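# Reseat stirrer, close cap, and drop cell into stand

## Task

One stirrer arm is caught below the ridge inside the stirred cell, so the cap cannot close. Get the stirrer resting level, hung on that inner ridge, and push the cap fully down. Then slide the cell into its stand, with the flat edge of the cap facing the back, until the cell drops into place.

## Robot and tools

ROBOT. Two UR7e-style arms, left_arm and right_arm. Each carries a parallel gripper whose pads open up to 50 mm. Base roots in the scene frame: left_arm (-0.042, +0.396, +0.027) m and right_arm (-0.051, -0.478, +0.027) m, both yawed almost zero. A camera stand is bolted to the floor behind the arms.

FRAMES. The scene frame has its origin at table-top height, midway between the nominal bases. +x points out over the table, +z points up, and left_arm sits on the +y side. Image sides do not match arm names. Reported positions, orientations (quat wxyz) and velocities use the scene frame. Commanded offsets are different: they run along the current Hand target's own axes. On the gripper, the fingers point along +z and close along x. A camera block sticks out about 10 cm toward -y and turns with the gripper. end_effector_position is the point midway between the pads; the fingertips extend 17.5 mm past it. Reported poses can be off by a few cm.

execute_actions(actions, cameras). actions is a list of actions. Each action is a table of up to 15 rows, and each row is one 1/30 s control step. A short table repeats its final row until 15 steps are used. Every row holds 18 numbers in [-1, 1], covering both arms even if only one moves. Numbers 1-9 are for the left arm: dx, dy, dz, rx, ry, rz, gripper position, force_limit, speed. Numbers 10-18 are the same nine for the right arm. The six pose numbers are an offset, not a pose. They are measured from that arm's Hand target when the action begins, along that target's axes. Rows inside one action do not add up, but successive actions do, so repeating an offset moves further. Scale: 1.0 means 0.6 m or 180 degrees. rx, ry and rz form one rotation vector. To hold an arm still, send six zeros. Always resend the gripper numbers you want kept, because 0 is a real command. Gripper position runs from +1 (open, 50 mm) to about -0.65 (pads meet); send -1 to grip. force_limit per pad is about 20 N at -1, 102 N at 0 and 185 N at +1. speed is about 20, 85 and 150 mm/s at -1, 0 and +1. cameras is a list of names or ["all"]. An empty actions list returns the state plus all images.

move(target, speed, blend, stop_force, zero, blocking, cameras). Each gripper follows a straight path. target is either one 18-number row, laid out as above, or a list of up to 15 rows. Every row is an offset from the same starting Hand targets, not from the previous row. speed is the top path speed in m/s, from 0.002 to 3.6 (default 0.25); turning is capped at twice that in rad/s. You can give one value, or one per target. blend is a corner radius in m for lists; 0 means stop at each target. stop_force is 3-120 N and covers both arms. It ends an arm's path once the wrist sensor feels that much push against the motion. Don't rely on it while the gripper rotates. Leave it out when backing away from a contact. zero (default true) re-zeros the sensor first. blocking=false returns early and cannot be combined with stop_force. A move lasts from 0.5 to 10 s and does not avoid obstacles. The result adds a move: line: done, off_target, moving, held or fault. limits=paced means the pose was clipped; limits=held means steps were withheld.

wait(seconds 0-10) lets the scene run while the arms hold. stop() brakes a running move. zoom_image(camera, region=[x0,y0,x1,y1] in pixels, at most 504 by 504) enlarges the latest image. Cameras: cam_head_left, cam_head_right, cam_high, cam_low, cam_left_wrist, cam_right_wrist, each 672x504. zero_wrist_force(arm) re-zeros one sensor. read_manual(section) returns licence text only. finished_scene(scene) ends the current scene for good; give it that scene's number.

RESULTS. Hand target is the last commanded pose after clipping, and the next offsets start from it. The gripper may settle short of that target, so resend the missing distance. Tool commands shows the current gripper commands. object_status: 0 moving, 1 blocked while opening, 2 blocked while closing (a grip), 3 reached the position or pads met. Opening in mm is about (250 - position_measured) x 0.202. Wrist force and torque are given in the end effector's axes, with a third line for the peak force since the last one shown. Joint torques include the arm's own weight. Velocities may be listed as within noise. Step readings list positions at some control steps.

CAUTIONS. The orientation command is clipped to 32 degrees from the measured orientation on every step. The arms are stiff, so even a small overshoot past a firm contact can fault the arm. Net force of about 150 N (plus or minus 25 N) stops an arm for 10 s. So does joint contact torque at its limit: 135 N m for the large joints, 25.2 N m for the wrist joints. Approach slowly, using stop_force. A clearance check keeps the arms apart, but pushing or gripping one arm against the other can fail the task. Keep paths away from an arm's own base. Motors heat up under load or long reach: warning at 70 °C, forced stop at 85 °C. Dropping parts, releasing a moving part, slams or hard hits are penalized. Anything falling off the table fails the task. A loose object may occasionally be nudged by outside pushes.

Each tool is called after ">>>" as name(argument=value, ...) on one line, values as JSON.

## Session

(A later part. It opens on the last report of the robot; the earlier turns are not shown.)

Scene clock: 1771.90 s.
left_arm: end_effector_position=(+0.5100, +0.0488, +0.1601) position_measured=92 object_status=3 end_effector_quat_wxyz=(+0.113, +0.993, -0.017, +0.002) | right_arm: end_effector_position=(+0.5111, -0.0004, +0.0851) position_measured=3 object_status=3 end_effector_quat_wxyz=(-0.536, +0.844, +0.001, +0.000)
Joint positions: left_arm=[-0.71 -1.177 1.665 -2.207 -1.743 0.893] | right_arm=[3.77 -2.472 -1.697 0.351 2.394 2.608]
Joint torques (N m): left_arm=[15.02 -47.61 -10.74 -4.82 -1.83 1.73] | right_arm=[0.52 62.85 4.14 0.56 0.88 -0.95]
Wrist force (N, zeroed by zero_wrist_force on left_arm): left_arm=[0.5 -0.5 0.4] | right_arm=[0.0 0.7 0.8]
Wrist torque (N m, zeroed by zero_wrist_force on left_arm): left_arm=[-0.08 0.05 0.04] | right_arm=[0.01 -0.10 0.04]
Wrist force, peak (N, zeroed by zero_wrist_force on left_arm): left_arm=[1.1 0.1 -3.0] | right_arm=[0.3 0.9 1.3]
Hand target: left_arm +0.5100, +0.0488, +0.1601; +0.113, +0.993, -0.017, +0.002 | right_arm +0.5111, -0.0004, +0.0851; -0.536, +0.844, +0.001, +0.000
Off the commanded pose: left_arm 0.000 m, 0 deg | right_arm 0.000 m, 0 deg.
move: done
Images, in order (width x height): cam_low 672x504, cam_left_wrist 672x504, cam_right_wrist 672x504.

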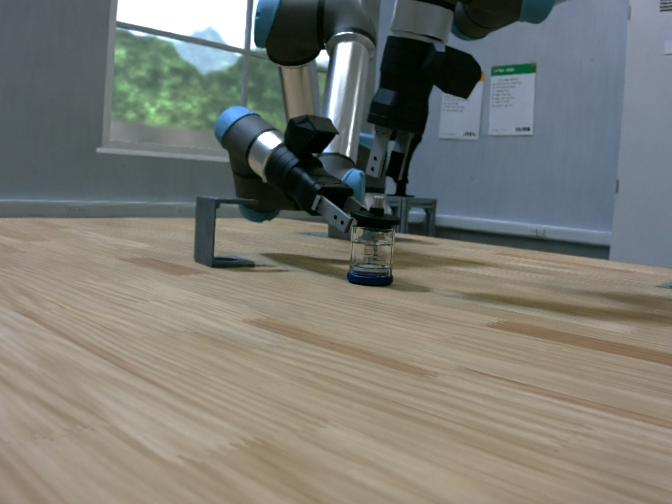

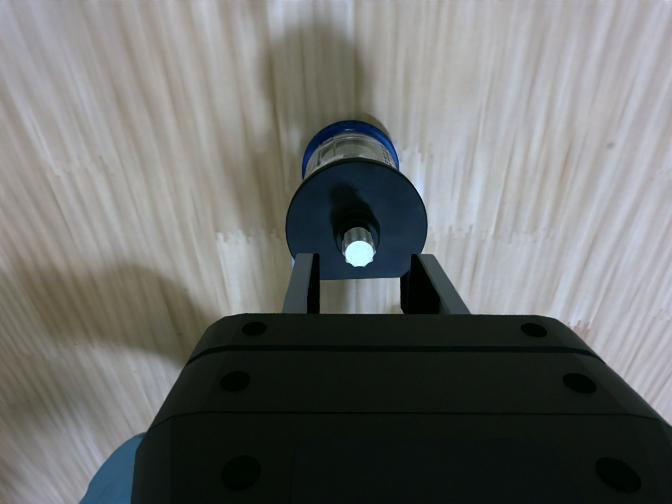

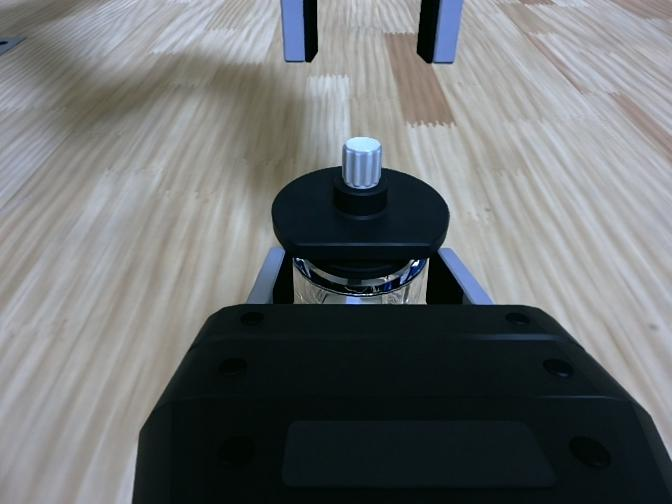

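>>> move(target=[0,-0.0019,0.0498,0.0167,0,0,0.4,-0.6,1,0,0,0,0,0,0,1,-1,-1], speed=0.06)

>>> move(target=[0,0,0.045,0,0,0,0.4,-0.6,1,0,0,0,0,0,0,1,-1,-1], speed=0.012, stop_force=3, cameras=["cam_left_wrist","cam_right_wrist","cam_low"])

>>> zoom_image(camera="cam_low", region=[300, 170, 420, 295])

Scene clock: 1806.80 s.
left_arm: end_effector_position=(+0.5100, +0.0433, +0.1308) position_measured=92 object_status=3 end_effector_quat_wxyz=(+0.087, +0.996, -0.016, +0.003) | right_arm: end_effector_position=(+0.5111, -0.0004, +0.0851) position_measured=3 object_status=3 end_effector_quat_wxyz=(-0.536, +0.844, +0.001, +0.000)
Joint positions: left_arm=[-0.734 -1.132 1.667 -2.223 -1.7 0.874] | right_arm=[3.77 -2.472 -1.697 0.351 2.394 2.608]
Joint torques (N m): left_arm=[-14.08 -28.93 -38.91 -4.62 0.79 -2.25] | right_arm=[-1.61 61.23 4.29 0.86 1.06 -0.75]
Wrist force (N, zeroed by zero_wrist_force on left_arm): left_arm=[0.5 -0.6 0.4] | right_arm=[-0.2 0.8 1.1]
Wrist torque (N m, zeroed by zero_wrist_force on left_arm): left_arm=[-0.11 0.03 0.20] | right_arm=[0.05 -0.08 0.02]
Wrist force, peak (N, zeroed by zero_wrist_force on left_arm): left_arm=[0.5 -0.9 0.6] | right_arm=[-0.4 0.8 1.3]
Hand target: left_arm +0.5101, +0.0432, +0.1307; +0.087, +0.996, -0.016, +0.003 | right_arm +0.5111, -0.0004, +0.0851; -0.536, +0.844, +0.001, +0.000
Off the commanded pose: left_arm 0.000 m, 0 deg | right_arm 0.000 m, 0 deg.
move: done

Scene clock: 1809.90 s.
left_arm: end_effector_position=(+0.5101, +0.0396, +0.1103) position_measured=92 object_status=3 end_effector_quat_wxyz=(+0.087, +0.996, -0.016, +0.003) | right_arm: end_effector_position=(+0.5111, -0.0004, +0.0851) position_measured=3 object_status=3 end_effector_quat_wxyz=(-0.536, +0.844, +0.001, +0.000)
Joint positions: left_arm=[-0.738 -1.102 1.682 -2.269 -1.699 0.87] | right_arm=[3.77 -2.472 -1.697 0.351 2.394 2.608]
Joint torques (N m): left_arm=[10.83 -48.09 -36.19 -1.79 -0.95 1.6] | right_arm=[-2.9 62.61 16.69 5.99 1.21 -0.99]
Wrist force (N, zeroed by zero_wrist_force on left_arm): left_arm=[1.6 -0.3 -2.7] | right_arm=[-0.4 1.7 0.6]
Wrist torque (N m, zeroed by zero_wrist_force on left_arm): left_arm=[-0.02 -0.02 0.20] | right_arm=[0.06 -0.11 0.01]
Wrist force, peak (N, zeroed by zero_wrist_force on left_arm): left_arm=[-0.6 -1.5 -12.6] | right_arm=[0.2 5.4 1.3]
Hand target: left_arm +0.5101, +0.0396, +0.1103; +0.087, +0.996, -0.016, +0.003 (not the last commanded pose) | right_arm +0.5111, -0.0004, +0.0851; -0.536, +0.844, +0.001, +0.000
Off the commanded pose: left_arm 0.006 m, 0 deg | right_arm 0.000 m, 0 deg.
move: contact (left_arm)
Images, in order (width x height): cam_low 672x504, cam_left_wrist 672x504, cam_right_wrist 672x504.

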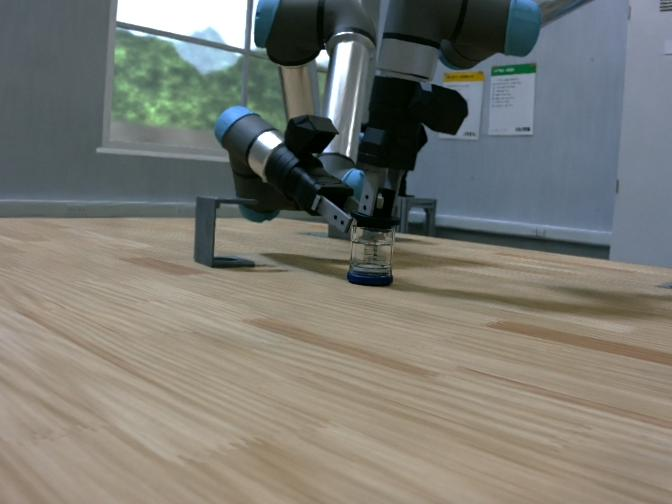

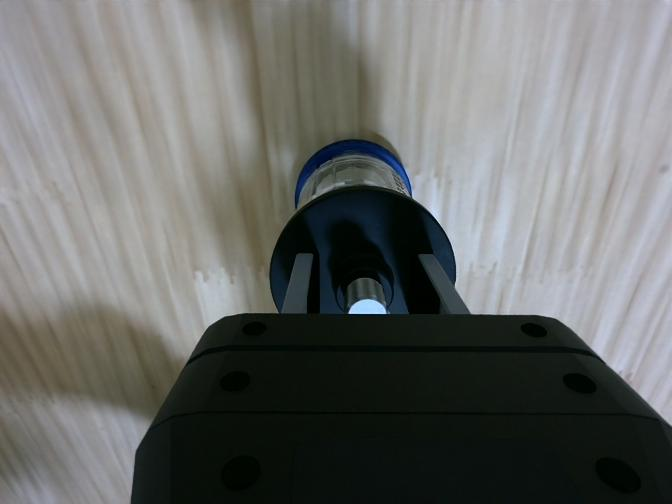

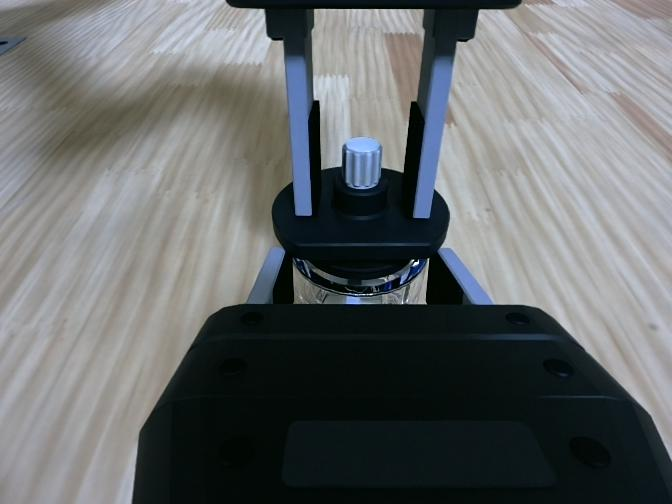

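Scaled by 4.032 from the camera's 672x504 image, which has a finer 960x720 frame.

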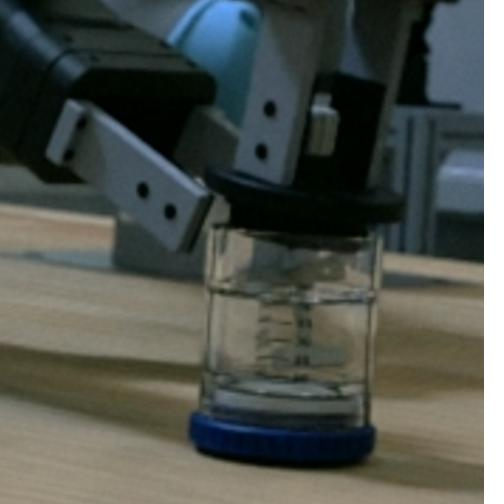

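>>> move(target=[[0,0,-0.001,0,0,0,0.4,-0.9,-1,0,0,0,0,0,0,1,-1,-1],[0,0,-0.001,0,0,0,-1,-0.9,-1,0,0,0,0,0,0,1,-1,-1]], speed=0.02)

>>> move(target=[0,0.0014,-0.0065,0,0,0,-1,-0.9,-1,0,0,0,0,0,0,1,-1,-1], speed=0.008, cameras=["cam_right_wrist","cam_low"])

>>> zoom_image(camera="cam_low", region=[300, 170, 420, 295])

Scene clock: 1819.60 s.
left_arm: end_effector_position=(+0.5101, +0.0397, +0.1109) position_measured=155 object_status=2 end_effector_quat_wxyz=(+0.087, +0.996, -0.016, +0.003) | right_arm: end_effector_position=(+0.5111, -0.0004, +0.0851) position_measured=3 object_status=3 end_effector_quat_wxyz=(-0.536, +0.844, +0.001, +0.000)
Joint positions: left_arm=[-0.738 -1.103 1.682 -2.268 -1.699 0.87] | right_arm=[3.77 -2.472 -1.697 0.351 2.394 2.608]
Joint torques (N m): left_arm=[14.88 -49.89 -36.84 -2.27 -1.32 1.71] | right_arm=[-2.51 62.39 22.19 5.08 1.4 -0.73]
Wrist force (N, zeroed by zero_wrist_force on left_arm): left_arm=[0.3 -0.2 0.3] | right_arm=[0.2 1.0 0.9]
Wrist torque (N m, zeroed by zero_wrist_force on left_arm): left_arm=[-0.07 -0.01 0.19] | right_arm=[0.05 -0.07 0.05]
Wrist force, peak (N, zeroed by zero_wrist_force on left_arm): left_arm=[1.7 -0.4 -2.6] | right_arm=[-0.9 1.9 0.9]
Hand target: left_arm +0.5101, +0.0397, +0.1109; +0.087, +0.996, -0.016, +0.003 | right_arm +0.5111, -0.0004, +0.0851; -0.536, +0.844, +0.001, +0.000
Off the commanded pose: left_arm 0.000 m, 0 deg | right_arm 0.000 m, 0 deg.
move: done

Scene clock: 1820.37 s.
left_arm: end_effector_position=(+0.5101, +0.0397, +0.1147) position_measured=155 object_status=2 end_effector_quat_wxyz=(+0.087, +0.996, -0.016, +0.003) | right_arm: end_effector_position=(+0.5111, -0.0004, +0.0851) position_measured=3 object_status=3 end_effector_quat_wxyz=(-0.536, +0.844, +0.001, +0.000)
Joint positions: left_arm=[-0.738 -1.108 1.678 -2.259 -1.699 0.87] | right_arm=[3.77 -2.472 -1.697 0.351 2.394 2.608]
Joint torques (N m): left_arm=[-14 -49.4 -37.19 -1.95 0.13 -2.25] | right_arm=[-2.89 62.41 21.14 4.77 1.74 -0.82]
Wrist force (N, zeroed by zero_wrist_force on left_arm): left_arm=[0.8 -0.5 0.9] | right_arm=[-0.1 0.4 0.6]
Wrist torque (N m, zeroed by zero_wrist_force on left_arm): left_arm=[-0.11 0.01 0.20] | right_arm=[0.02 -0.09 0.03]
Wrist force, peak (N, zeroed by zero_wrist_force on left_arm): left_arm=[1.0 -0.4 1.0] | right_arm=[0.1 0.7 1.1]
Hand target: left_arm +0.5101, +0.0396, +0.1148; +0.087, +0.996, -0.016, +0.003 | right_arm +0.5111, -0.0004, +0.0851; -0.536, +0.844, +0.001, +0.000
Off the commanded pose: left_arm 0.000 m, 0 deg | right_arm 0.000 m, 0 deg.
move: done
Images, in order (width x height): cam_low 672x504, cam_right_wrist 672x504.

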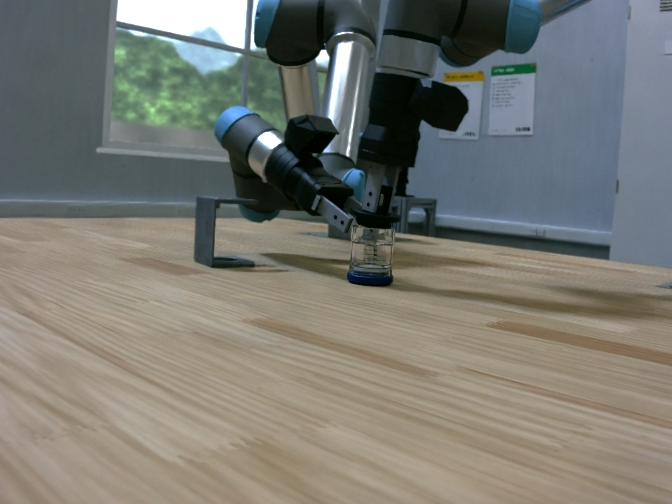

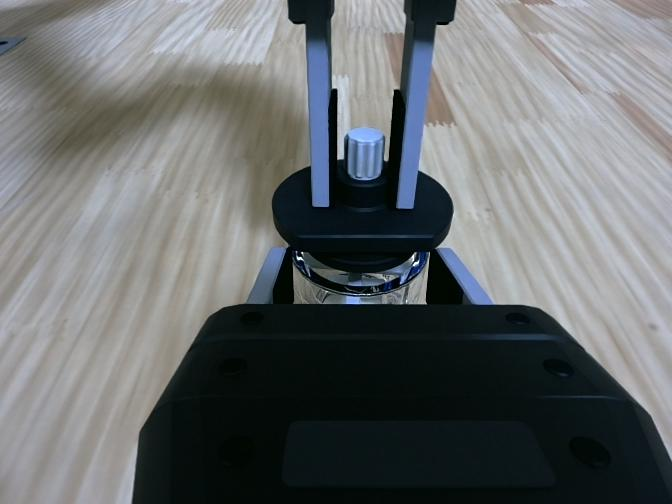

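Scaled by 4.032 from the camera's 672x504 image, which has a finer 960x720 frame.

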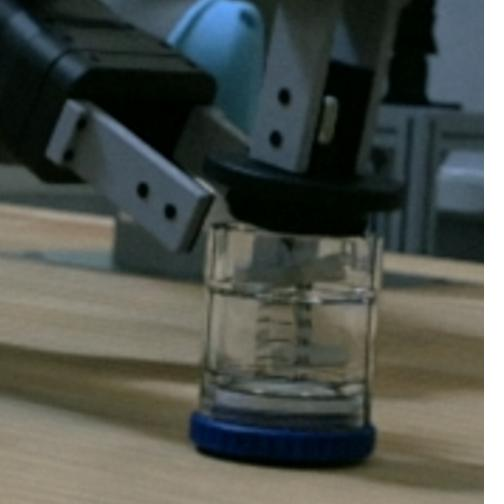

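>>> move(target=[[0,0.0174,-0.0985,0,0,0,-1,-0.9,-1,0,0,0,0,0,0,1,-1,-1],[0,0.0174,-0.0985,0.0556,0,0,-1,-0.9,-1,0,0.0,-0.1,0,0,0,1,-1,-1]], speed=[0.04,0.1], cameras=["cam_right_wrist","cam_low"])

>>> zoom_image(camera="cam_low", region=[300, 110, 450, 295])

Scene clock: 1834.03 s.
left_arm: end_effector_position=(+0.5096, +0.0395, +0.1749) position_measured=155 object_status=2 end_effector_quat_wxyz=(+0.000, +1.000, -0.016, +0.004) | right_arm: end_effector_position=(+0.5112, -0.0546, +0.1106) position_measured=3 object_status=3 end_effector_quat_wxyz=(-0.536, +0.844, +0.001, +0.000)
Joint positions: left_arm=[-0.792 -1.144 1.517 -1.949 -1.565 0.822] | right_arm=[3.694 -2.382 -1.784 0.292 2.452 2.533]
Joint torques (N m): left_arm=[-14.96 -31.78 -39.25 -1.18 1.49 -2.38] | right_arm=[-5.66 59.67 5.27 0.62 3.84 -1.43]
Wrist force (N, zeroed by zero_wrist_force on left_arm): left_arm=[1.4 -0.4 0.8] | right_arm=[-0.3 0.4 0.8]
Wrist torque (N m, zeroed by zero_wrist_force on left_arm): left_arm=[-0.13 -0.13 0.15] | right_arm=[0.01 -0.05 0.08]
Wrist force, peak (N, zeroed by zero_wrist_force on left_arm): left_arm=[1.5 -1.0 0.7] | right_arm=[-0.4 0.1 1.6]
Hand target: left_arm +0.5096, +0.0395, +0.1749; +0.000, +1.000, -0.016, +0.004 | right_arm +0.5112, -0.0546, +0.1106; -0.536, +0.844, +0.001, +0.000
Off the commanded pose: left_arm 0.000 m, 0 deg | right_arm 0.000 m, 0 deg.
move: done
Images, in order (width x height): cam_low 672x504, cam_right_wrist 672x504.

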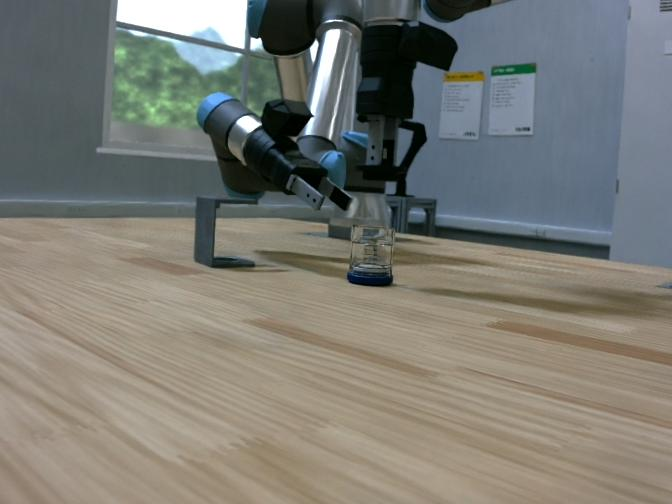

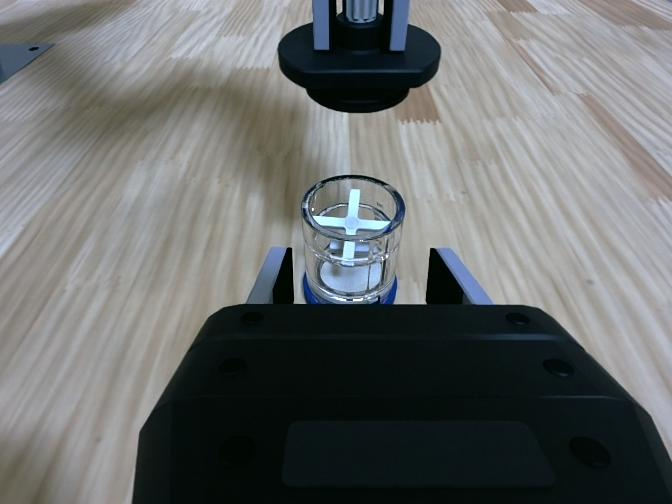

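Scaled by 2.724 from the camera's 672x504 image, which has a finer 960x720 frame.

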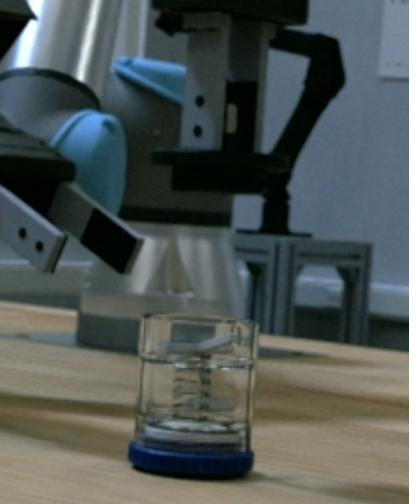

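>>> move(target=[-0.1628,-0.395,-0.075,0,0,0,-1,-0.9,-1,0,0,0,0,0,0,1,-1,-1], speed=0.2, cameras=["cam_right_wrist","cam_low"])

>>> zoom_image(camera="cam_right_wrist", region=[280, 160, 430, 310])

Scene clock: 1845.73 s.
left_arm: end_effector_position=(+0.4193, +0.2793, +0.2192) position_measured=155 object_status=2 end_effector_quat_wxyz=(+0.000, +1.000, -0.016, +0.004) | right_arm: end_effector_position=(+0.5112, -0.0546, +0.1106) position_measured=3 object_status=3 end_effector_quat_wxyz=(-0.536, +0.844, +0.001, +0.000)
Joint positions: left_arm=[-0.546 -1.601 1.957 -1.933 -1.566 1.069] | right_arm=[3.694 -2.382 -1.785 0.291 2.452 2.533]
Joint torques (N m): left_arm=[12.12 -29.64 -13.37 -1.71 -1.41 2.07] | right_arm=[-5.83 59.73 4.53 0.7 4.02 -1.34]
Wrist force (N, zeroed by zero_wrist_force on left_arm): left_arm=[0.3 -0.5 1.1] | right_arm=[-0.3 0.7 1.0]
Wrist torque (N m, zeroed by zero_wrist_force on left_arm): left_arm=[-0.08 0.02 0.08] | right_arm=[0.05 -0.06 0.08]
Wrist force, peak (N, zeroed by zero_wrist_force on left_arm): left_arm=[1.9 1.2 1.2] | right_arm=[-0.9 0.5 1.4]
Hand target: left_arm +0.4193, +0.2795, +0.2193; +0.000, +1.000, -0.016, +0.004 | right_arm +0.5112, -0.0546, +0.1106; -0.536, +0.844, +0.001, +0.000
Off the commanded pose: left_arm 0.000 m, 0 deg | right_arm 0.000 m, 0 deg.
move: done
Images, in order (width x height): cam_low 672x504, cam_right_wrist 672x504.

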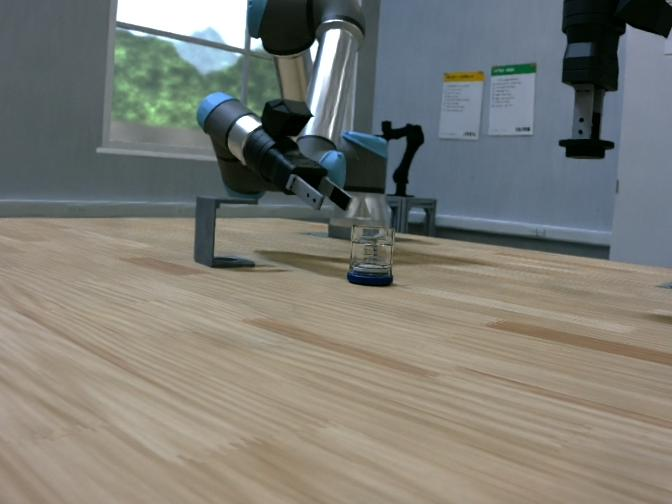

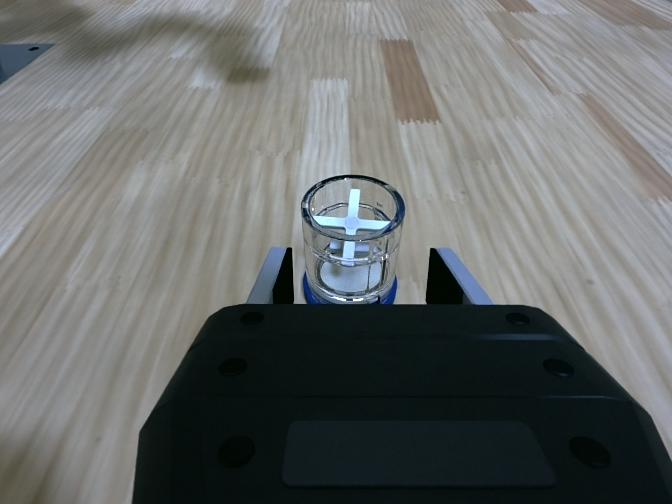

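Scaled by 3.360 from the camera's 672x504 image, which has a finer 960x720 frame.

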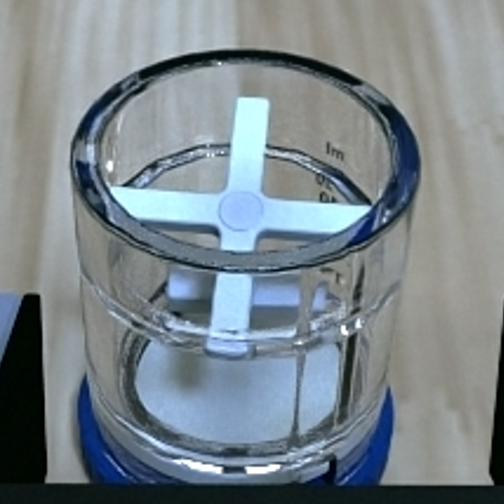

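>>> move(target=[[0,0,0,0,0,0,-1,-0.9,-1,0,-0.0905,-0.0425,-0.18,0,0,-0.37,-1,-1],[0,0,0,0,0,0,-1,-0.9,-1,0,-0.1496,0.0855,-0.36,0,0,-0.37,-1,-1]], speed=0.15, blend=0.02, cameras=["cam_right_wrist"])

>>> zoom_image(camera="cam_right_wrist", region=[250, 110, 450, 310])

Scene clock: 1864.80 s.
left_arm: end_effector_position=(+0.4193, +0.2795, +0.2193) position_measured=155 object_status=2 end_effector_quat_wxyz=(+0.000, +1.000, -0.016, +0.004) | right_arm: end_effector_position=(+0.5110, +0.0300, +0.1700) position_measured=208 object_status=3 end_effector_quat_wxyz=(+0.000, +1.000, +0.001, +0.001)
Joint positions: left_arm=[-0.546 -1.602 1.957 -1.933 -1.566 1.069] | right_arm=[4.055 -2.244 -1.136 -1.331 1.57 2.481]
Joint torques (N m): left_arm=[14.84 -31.39 -12.44 -1.61 -1.45 1.68] | right_arm=[6.26 46.7 33.17 0.38 -2.44 1.65]
Wrist force (N, zeroed by zero_wrist_force on left_arm): left_arm=[0.5 -0.6 1.0] | right_arm=[0.2 -1.4 3.1]
Wrist torque (N m, zeroed by zero_wrist_force on left_arm): left_arm=[-0.11 -0.02 0.07] | right_arm=[-0.01 -0.19 -0.09]
Wrist force, peak (N, zeroed by zero_wrist_force on left_arm): left_arm=[0.5 -0.7 1.5] | right_arm=[0.2 -2.6 3.1]
Hand target: left_arm +0.4193, +0.2795, +0.2193; +0.000, +1.000, -0.016, +0.004 | right_arm +0.5110, +0.0300, +0.1700; +0.000, +1.000, +0.001, +0.001
Off the commanded pose: left_arm 0.000 m, 0 deg | right_arm 0.000 m, 0 deg.
move: done
Images, in order (width x height): cam_right_wrist 672x504.

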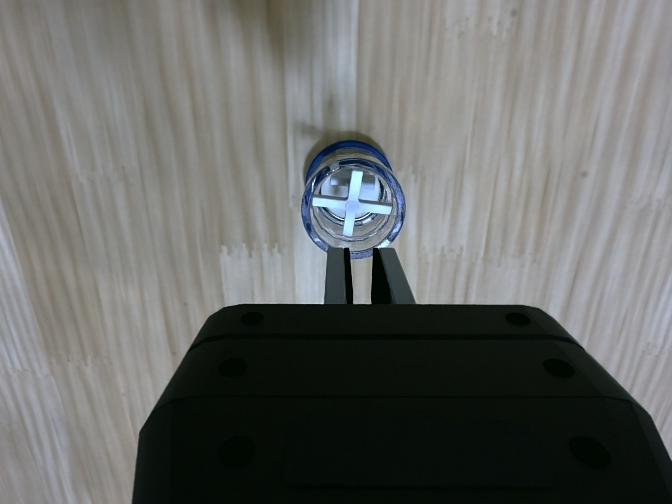

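Scaled by 2.520 from the camera's 672x504 image, which has a finer 960x720 frame.

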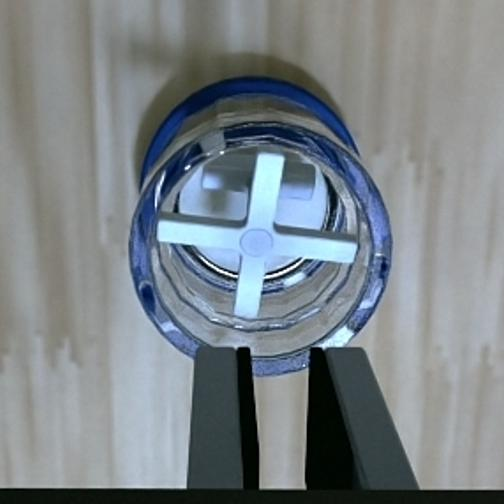

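>>> move(target=[0,0,0,0,0,0,-1,-0.9,-1,0.0013,-0.017,0.1,0,0,0.047,-0.37,-1,-1], speed=0.1, cameras=["cam_right_wrist","cam_low"])

>>> zoom_image(camera="cam_right_wrist", region=[250, 150, 450, 310])

Scene clock: 1885.00 s.
left_arm: end_effector_position=(+0.4193, +0.2795, +0.2193) position_measured=155 object_status=2 end_effector_quat_wxyz=(+0.000, +1.000, -0.016, +0.004) | right_arm: end_effector_position=(+0.5118, +0.0402, +0.1101) position_measured=208 object_status=3 end_effector_quat_wxyz=(+0.000, +0.997, -0.073, +0.001)
Joint positions: left_arm=[-0.546 -1.602 1.957 -1.933 -1.566 1.069] | right_arm=[4.062 -2.307 -1.186 -1.219 1.57 2.636]
Joint torques (N m): left_arm=[14.54 -31.24 -11.95 -1.59 -1.33 1.75] | right_arm=[7.47 46.01 14.7 5.83 -2.03 1.45]
Wrist force (N, zeroed by zero_wrist_force on left_arm): left_arm=[0.6 -0.6 1.2] | right_arm=[0.3 -1.5 3.1]
Wrist torque (N m, zeroed by zero_wrist_force on left_arm): left_arm=[-0.12 -0.03 0.08] | right_arm=[-0.02 -0.21 -0.11]
Wrist force, peak (N, zeroed by zero_wrist_force on left_arm): left_arm=[0.6 -0.7 1.3] | right_arm=[0.3 -1.5 4.0]
Hand target: left_arm +0.4193, +0.2795, +0.2193; +0.000, +1.000, -0.016, +0.004 | right_arm +0.5118, +0.0402, +0.1100; +0.000, +0.997, -0.073, +0.001
Off the commanded pose: left_arm 0.000 m, 0 deg | right_arm 0.000 m, 0 deg.
move: done
Images, in order (width x height): cam_low 672x504, cam_right_wrist 672x504.

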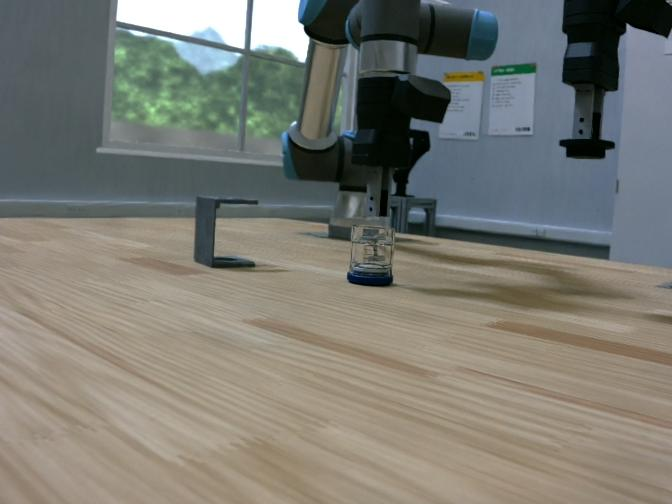

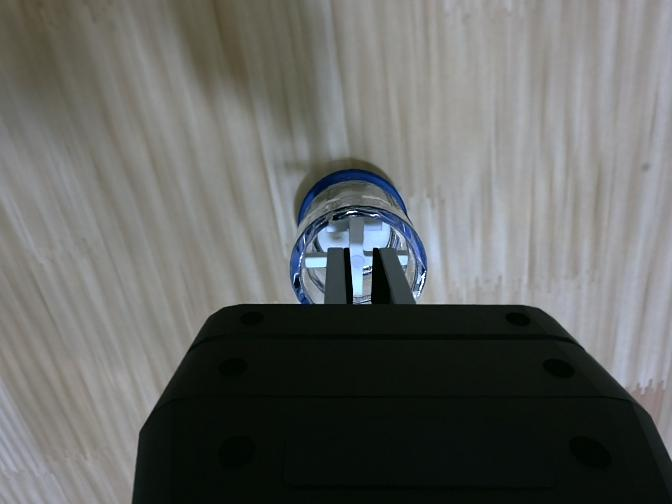

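Scaled by 2.520 from the camera's 672x504 image, which has a finer 960x720 frame.

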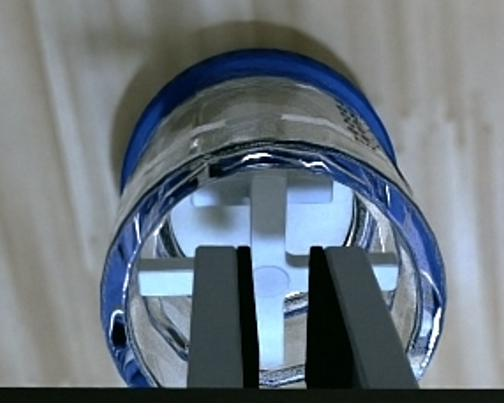

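>>> move(target=[0,0,0,0,0,0,-1,-0.9,-1,0,0,0.035,0,0,0,-0.37,-1,-1], speed=0.05)

>>> move(target=[0,0,0,0,0,0,-1,-0.9,-1,0,0,0.02,0,0,0,-0.37,-1,-1], speed=0.008, stop_force=3, cameras=["cam_right_wrist","cam_low"])

>>> zoom_image(camera="cam_right_wrist", region=[250, 150, 450, 310])

>>> zoom_image(camera="cam_low", region=[310, 170, 430, 295])

Scene clock: 1897.70 s.
left_arm: end_effector_position=(+0.4193, +0.2795, +0.2193) position_measured=155 object_status=2 end_effector_quat_wxyz=(+0.000, +1.000, -0.016, +0.004) | right_arm: end_effector_position=(+0.5118, +0.0402, +0.0892) position_measured=208 object_status=3 end_effector_quat_wxyz=(+0.000, +0.997, -0.073, +0.001)
Joint positions: left_arm=[-0.546 -1.602 1.957 -1.933 -1.566 1.069] | right_arm=[4.062 -2.327 -1.209 -1.176 1.57 2.636]
Joint torques (N m): left_arm=[14.4 -30.62 -12.83 -1.5 -1.37 1.73] | right_arm=[2.93 46.46 13.76 5.8 -2.45 0.52]
Wrist force (N, zeroed by zero_wrist_force on left_arm): left_arm=[0.6 -0.7 1.2] | right_arm=[0.3 -1.5 3.1]
Wrist torque (N m, zeroed by zero_wrist_force on left_arm): left_arm=[-0.13 -0.04 0.08] | right_arm=[-0.03 -0.23 -0.10]
Wrist force, peak (N, zeroed by zero_wrist_force on left_arm): left_arm=[0.7 -0.7 1.3] | right_arm=[0.5 -1.6 3.6]
Hand target: left_arm +0.4193, +0.2795, +0.2193; +0.000, +1.000, -0.016, +0.004 | right_arm +0.5118, +0.0402, +0.0890; +0.000, +0.997, -0.073, +0.001
Off the commanded pose: left_arm 0.000 m, 0 deg | right_arm 0.000 m, 0 deg.
move: done

Scene clock: 1899.77 s.
left_arm: end_effector_position=(+0.4193, +0.2795, +0.2193) position_measured=155 object_status=2 end_effector_quat_wxyz=(+0.000, +1.000, -0.016, +0.004) | right_arm: end_effector_position=(+0.5118, +0.0402, +0.0833) position_measured=208 object_status=3 end_effector_quat_wxyz=(+0.000, +0.997, -0.073, +0.001)
Joint positions: left_arm=[-0.546 -1.602 1.957 -1.933 -1.566 1.069] | right_arm=[4.062 -2.333 -1.214 -1.165 1.57 2.636]
Joint torques (N m): left_arm=[14.19 -30.64 -12.46 -1.66 -1.36 1.72] | right_arm=[-1.03 66.19 32.46 0.7 -2.57 0.1]
Wrist force (N, zeroed by zero_wrist_force on left_arm): left_arm=[0.3 -0.4 1.3] | right_arm=[0.2 -1.5 0.1]
Wrist torque (N m, zeroed by zero_wrist_force on left_arm): left_arm=[-0.08 0.02 0.08] | right_arm=[0.01 -0.21 -0.09]
Wrist force, peak (N, zeroed by zero_wrist_force on left_arm): left_arm=[0.6 -0.6 1.3] | right_arm=[-1.2 -0.8 -9.1]
Hand target: left_arm +0.4193, +0.2795, +0.2193; +0.000, +1.000, -0.016, +0.004 | right_arm +0.5118, +0.0402, +0.0833; +0.000, +0.997, -0.073, +0.001 (not the last commanded pose)
Off the commanded pose: left_arm 0.000 m, 0 deg | right_arm 0.006 m, 0 deg.
move: contact (right_arm)
Images, in order (width x height): cam_low 672x504, cam_right_wrist 672x504.

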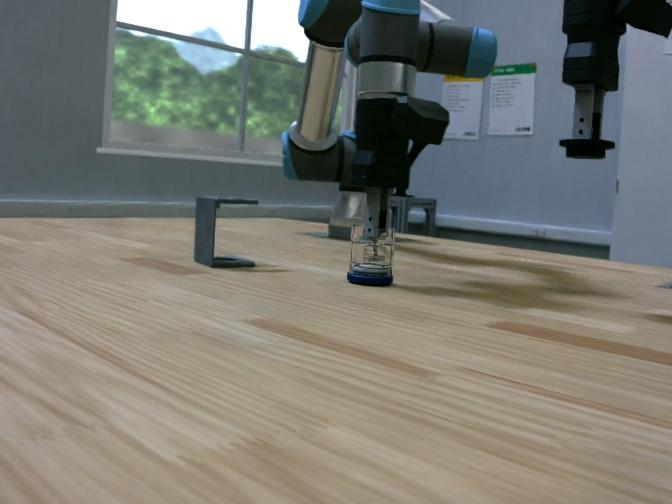

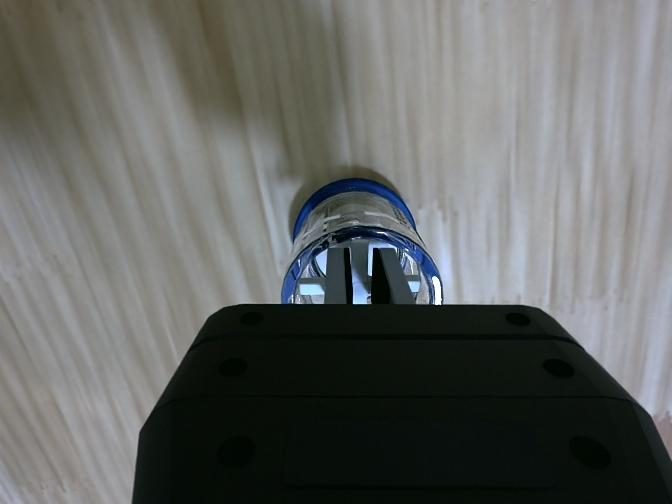

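Scaled by 2.520 from the camera's 672x504 image, which has a finer 960x720 frame.

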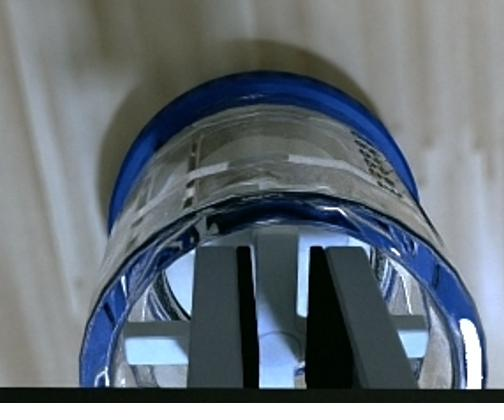

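Scaled by 4.032 from the camera's 672x504 image, which has a finer 960x720 frame.

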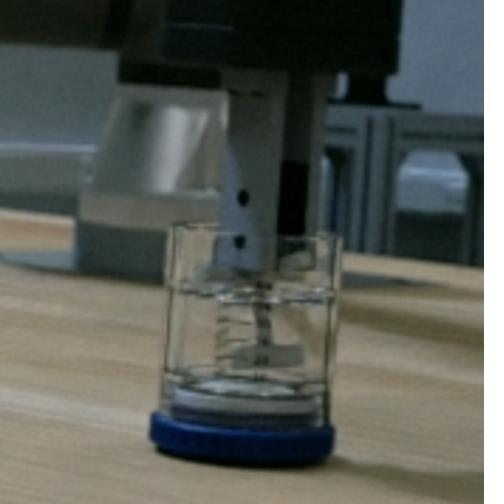

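>>> move(target=[[0,0,0,0,0,0,-1,-0.9,-1,0,0,-0.0008,0,0,0,-0.37,-0.9,-1],[0,0,0,0,0,0,-1,-0.9,-1,0,0,-0.0008,0,0,0,-1,-0.9,-1]], speed=0.02, cameras=["cam_right_wrist","cam_low"])

>>> zoom_image(camera="cam_low", region=[310, 170, 430, 295])

Scene clock: 1905.73 s.
left_arm: end_effector_position=(+0.4193, +0.2795, +0.2193) position_measured=155 object_status=2 end_effector_quat_wxyz=(+0.000, +1.000, -0.016, +0.004) | right_arm: end_effector_position=(+0.5118, +0.0402, +0.0838) position_measured=224 object_status=2 end_effector_quat_wxyz=(+0.000, +0.997, -0.073, +0.001)
Joint positions: left_arm=[-0.546 -1.602 1.957 -1.933 -1.566 1.069] | right_arm=[4.062 -2.332 -1.214 -1.166 1.57 2.636]
Joint torques (N m): left_arm=[13.99 -31.12 -12.4 -1.71 -1.44 1.72] | right_arm=[1.98 66.71 32.36 0.5 -2.27 0.46]
Wrist force (N, zeroed by zero_wrist_force on left_arm): left_arm=[0.5 -0.4 1.0] | right_arm=[0.4 -1.3 3.2]
Wrist torque (N m, zeroed by zero_wrist_force on left_arm): left_arm=[-0.08 -0.02 0.08] | right_arm=[-0.01 -0.23 -0.10]
Wrist force, peak (N, zeroed by zero_wrist_force on left_arm): left_arm=[0.5 -0.8 1.3] | right_arm=[0.3 -1.6 3.5]
Hand target: left_arm +0.4193, +0.2795, +0.2193; +0.000, +1.000, -0.016, +0.004 | right_arm +0.5118, +0.0402, +0.0838; +0.000, +0.997, -0.073, +0.001
Off the commanded pose: left_arm 0.000 m, 0 deg | right_arm 0.000 m, 0 deg.
move: done
Images, in order (width x height): cam_low 672x504, cam_right_wrist 672x504.

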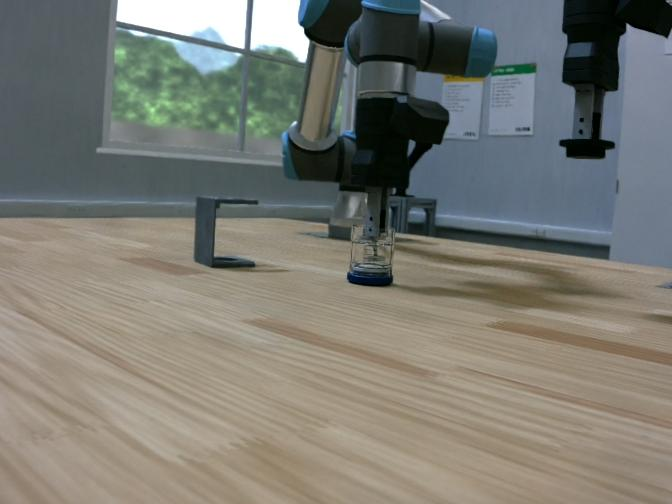

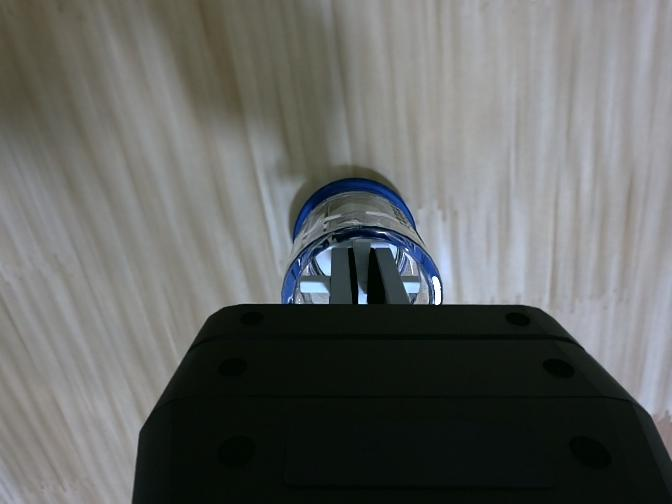

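Scaled by 4.032 from the camera's 672x504 image, which has a finer 960x720 frame.

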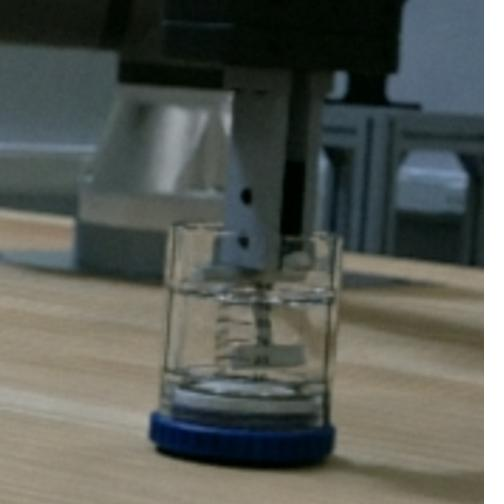

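>>> move(target=[[0,0,0,0,0,0,-1,-0.9,-1,0,-0.0033,-0.0012,0,0,0,-1,-0.9,-1],[0,0,0,0,0,0,-1,-0.9,-1,0,0.001,-0.0023,0.0444,0,0,-1,-0.9,-1],[0,0,0,0,0,0,-1,-0.9,-1,0,0.001,-0.019,0.0444,0,0,-1,-0.9,-1]], speed=[0.01,0.02,0.015], cameras=["cam_right_wrist","cam_low"])

>>> zoom_image(camera="cam_low", region=[310, 170, 430, 295])

>>> zoom_image(camera="cam_right_wrist", region=[250, 150, 450, 310])

Scene clock: 1938.37 s.
left_arm: end_effector_position=(+0.4193, +0.2795, +0.2193) position_measured=155 object_status=2 end_effector_quat_wxyz=(+0.000, +1.000, -0.016, +0.004) | right_arm: end_effector_position=(+0.5117, +0.0396, +0.0950) position_measured=224 object_status=2 end_effector_quat_wxyz=(-0.070, +0.995, -0.073, +0.006)
Joint positions: left_arm=[-0.546 -1.602 1.957 -1.933 -1.566 1.069] | right_arm=[4.038 -2.273 -1.329 -0.989 1.64 2.616]
Joint torques (N m): left_arm=[13.9 -30.27 -12.38 -1.75 -1.34 1.67] | right_arm=[-4.63 65.92 30.11 0.73 2.71 -1.26]
Wrist force (N, zeroed by zero_wrist_force on left_arm): left_arm=[0.5 -0.3 1.0] | right_arm=[0.3 -0.9 2.9]
Wrist torque (N m, zeroed by zero_wrist_force on left_arm): left_arm=[-0.07 -0.01 0.08] | right_arm=[-0.01 -0.20 0.04]
Wrist force, peak (N, zeroed by zero_wrist_force on left_arm): left_arm=[0.7 -0.5 1.4] | right_arm=[0.4 -1.6 3.8]
Hand target: left_arm +0.4193, +0.2795, +0.2193; +0.000, +1.000, -0.016, +0.004 | right_arm +0.5117, +0.0396, +0.0952; -0.070, +0.995, -0.073, +0.006
Off the commanded pose: left_arm 0.000 m, 0 deg | right_arm 0.000 m, 0 deg.
move: done
Images, in order (width x height): cam_low 672x504, cam_right_wrist 672x504.

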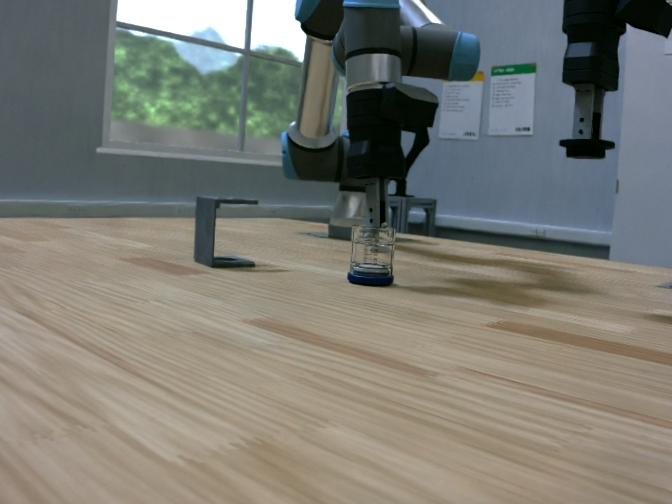

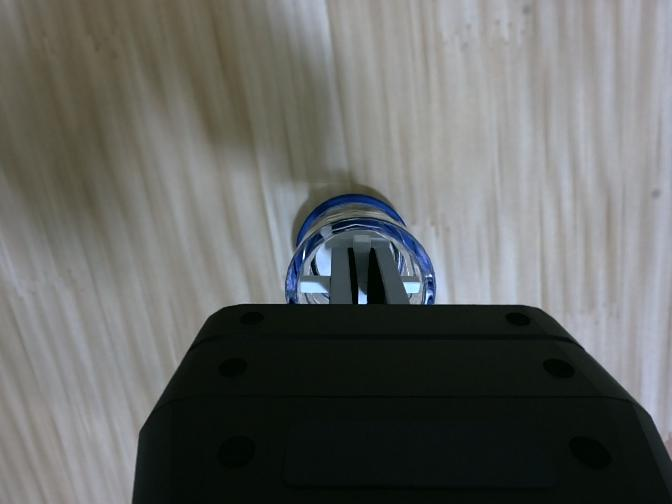

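Scaled by 4.032 from the camera's 672x504 image, which has a finer 960x720 frame.

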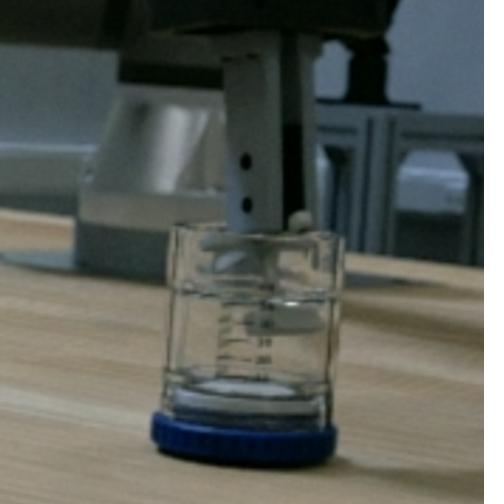

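Scaled by 2.520 from the camera's 672x504 image, which has a finer 960x720 frame.

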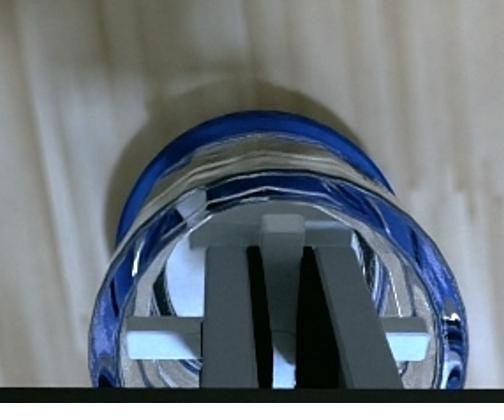

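>>> move(target=[0,0,0,0,0,0,-1,-0.9,-1,0,-0.0083,0.0034,-0.1305,0,0,-1,-0.9,-1], speed=0.06, cameras=["cam_right_wrist","cam_low"])

>>> zoom_image(camera="cam_low", region=[310, 170, 430, 295])

>>> zoom_image(camera="cam_right_wrist", region=[250, 150, 450, 310])

Scene clock: 1953.50 s.
left_arm: end_effector_position=(+0.4193, +0.2795, +0.2193) position_measured=155 object_status=2 end_effector_quat_wxyz=(+0.000, +1.000, -0.016, +0.004) | right_arm: end_effector_position=(+0.5125, +0.0448, +0.0939) position_measured=224 object_status=2 end_effector_quat_wxyz=(+0.134, +0.988, -0.072, -0.009)
Joint positions: left_arm=[-0.546 -1.602 1.957 -1.933 -1.566 1.069] | right_arm=[4.106 -2.473 -0.889 -1.594 1.451 2.695]
Joint torques (N m): left_arm=[13.59 -30.44 -12.73 -1.79 -1.36 1.63] | right_arm=[8.01 52.42 31.81 -0.28 -3 1.29]
Wrist force (N, zeroed by zero_wrist_force on left_arm): left_arm=[0.5 -0.3 1.4] | right_arm=[0.1 -2.4 3.9]
Wrist torque (N m, zeroed by zero_wrist_force on left_arm): left_arm=[-0.07 -0.02 0.08] | right_arm=[-0.02 -0.15 -0.11]
Wrist force, peak (N, zeroed by zero_wrist_force on left_arm): left_arm=[0.7 -0.5 1.4] | right_arm=[-0.1 -2.4 4.1]
Hand target: left_arm +0.4193, +0.2795, +0.2193; +0.000, +1.000, -0.016, +0.004 | right_arm +0.5125, +0.0448, +0.0939; +0.134, +0.988, -0.072, -0.009
Off the commanded pose: left_arm 0.000 m, 0 deg | right_arm 0.000 m, 0 deg.
move: done
Images, in order (width x height): cam_low 672x504, cam_right_wrist 672x504.

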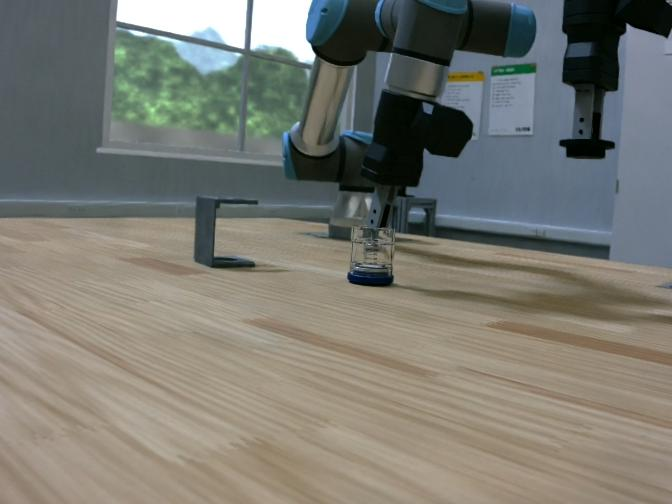

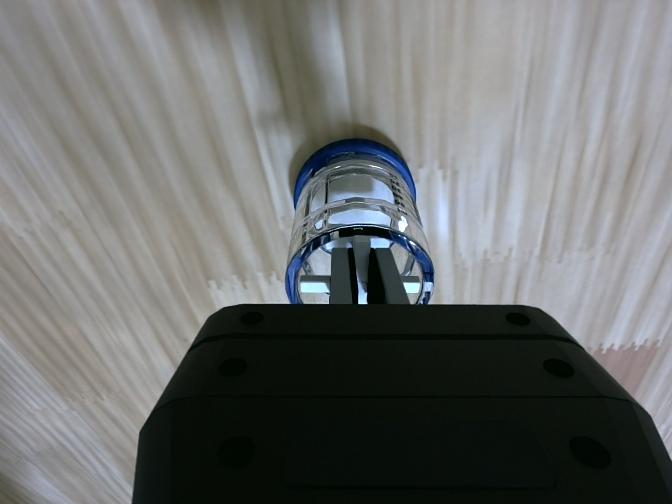

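Scaled by 4.032 from the camera's 672x504 image, which has a finer 960x720 frame.

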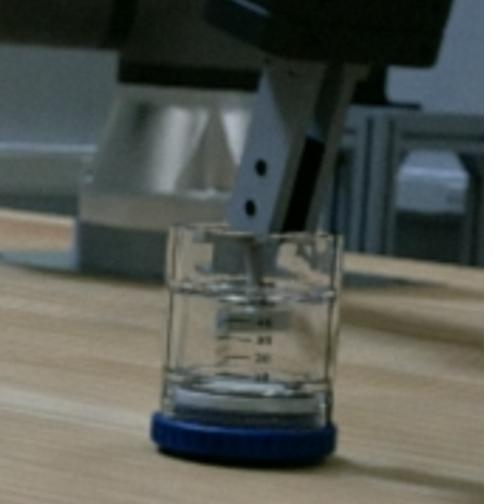

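Scaled by 2.520 from the camera's 672x504 image, which has a finer 960x720 frame.

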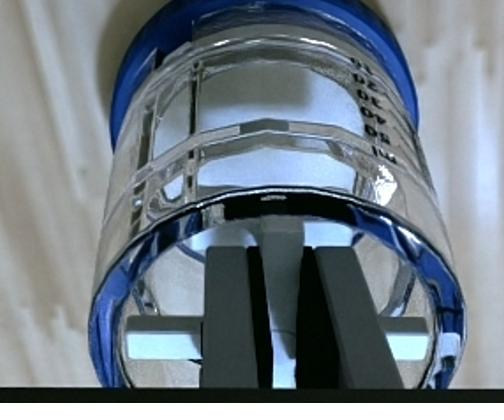

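>>> zoom_image(camera="cam_low", region=[345, 215, 400, 275])

Scaled by 8.400 from the camera's 672x504 image, which has a finer 960x720 frame.

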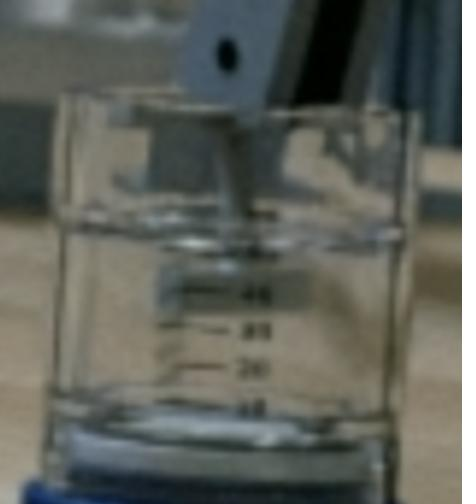

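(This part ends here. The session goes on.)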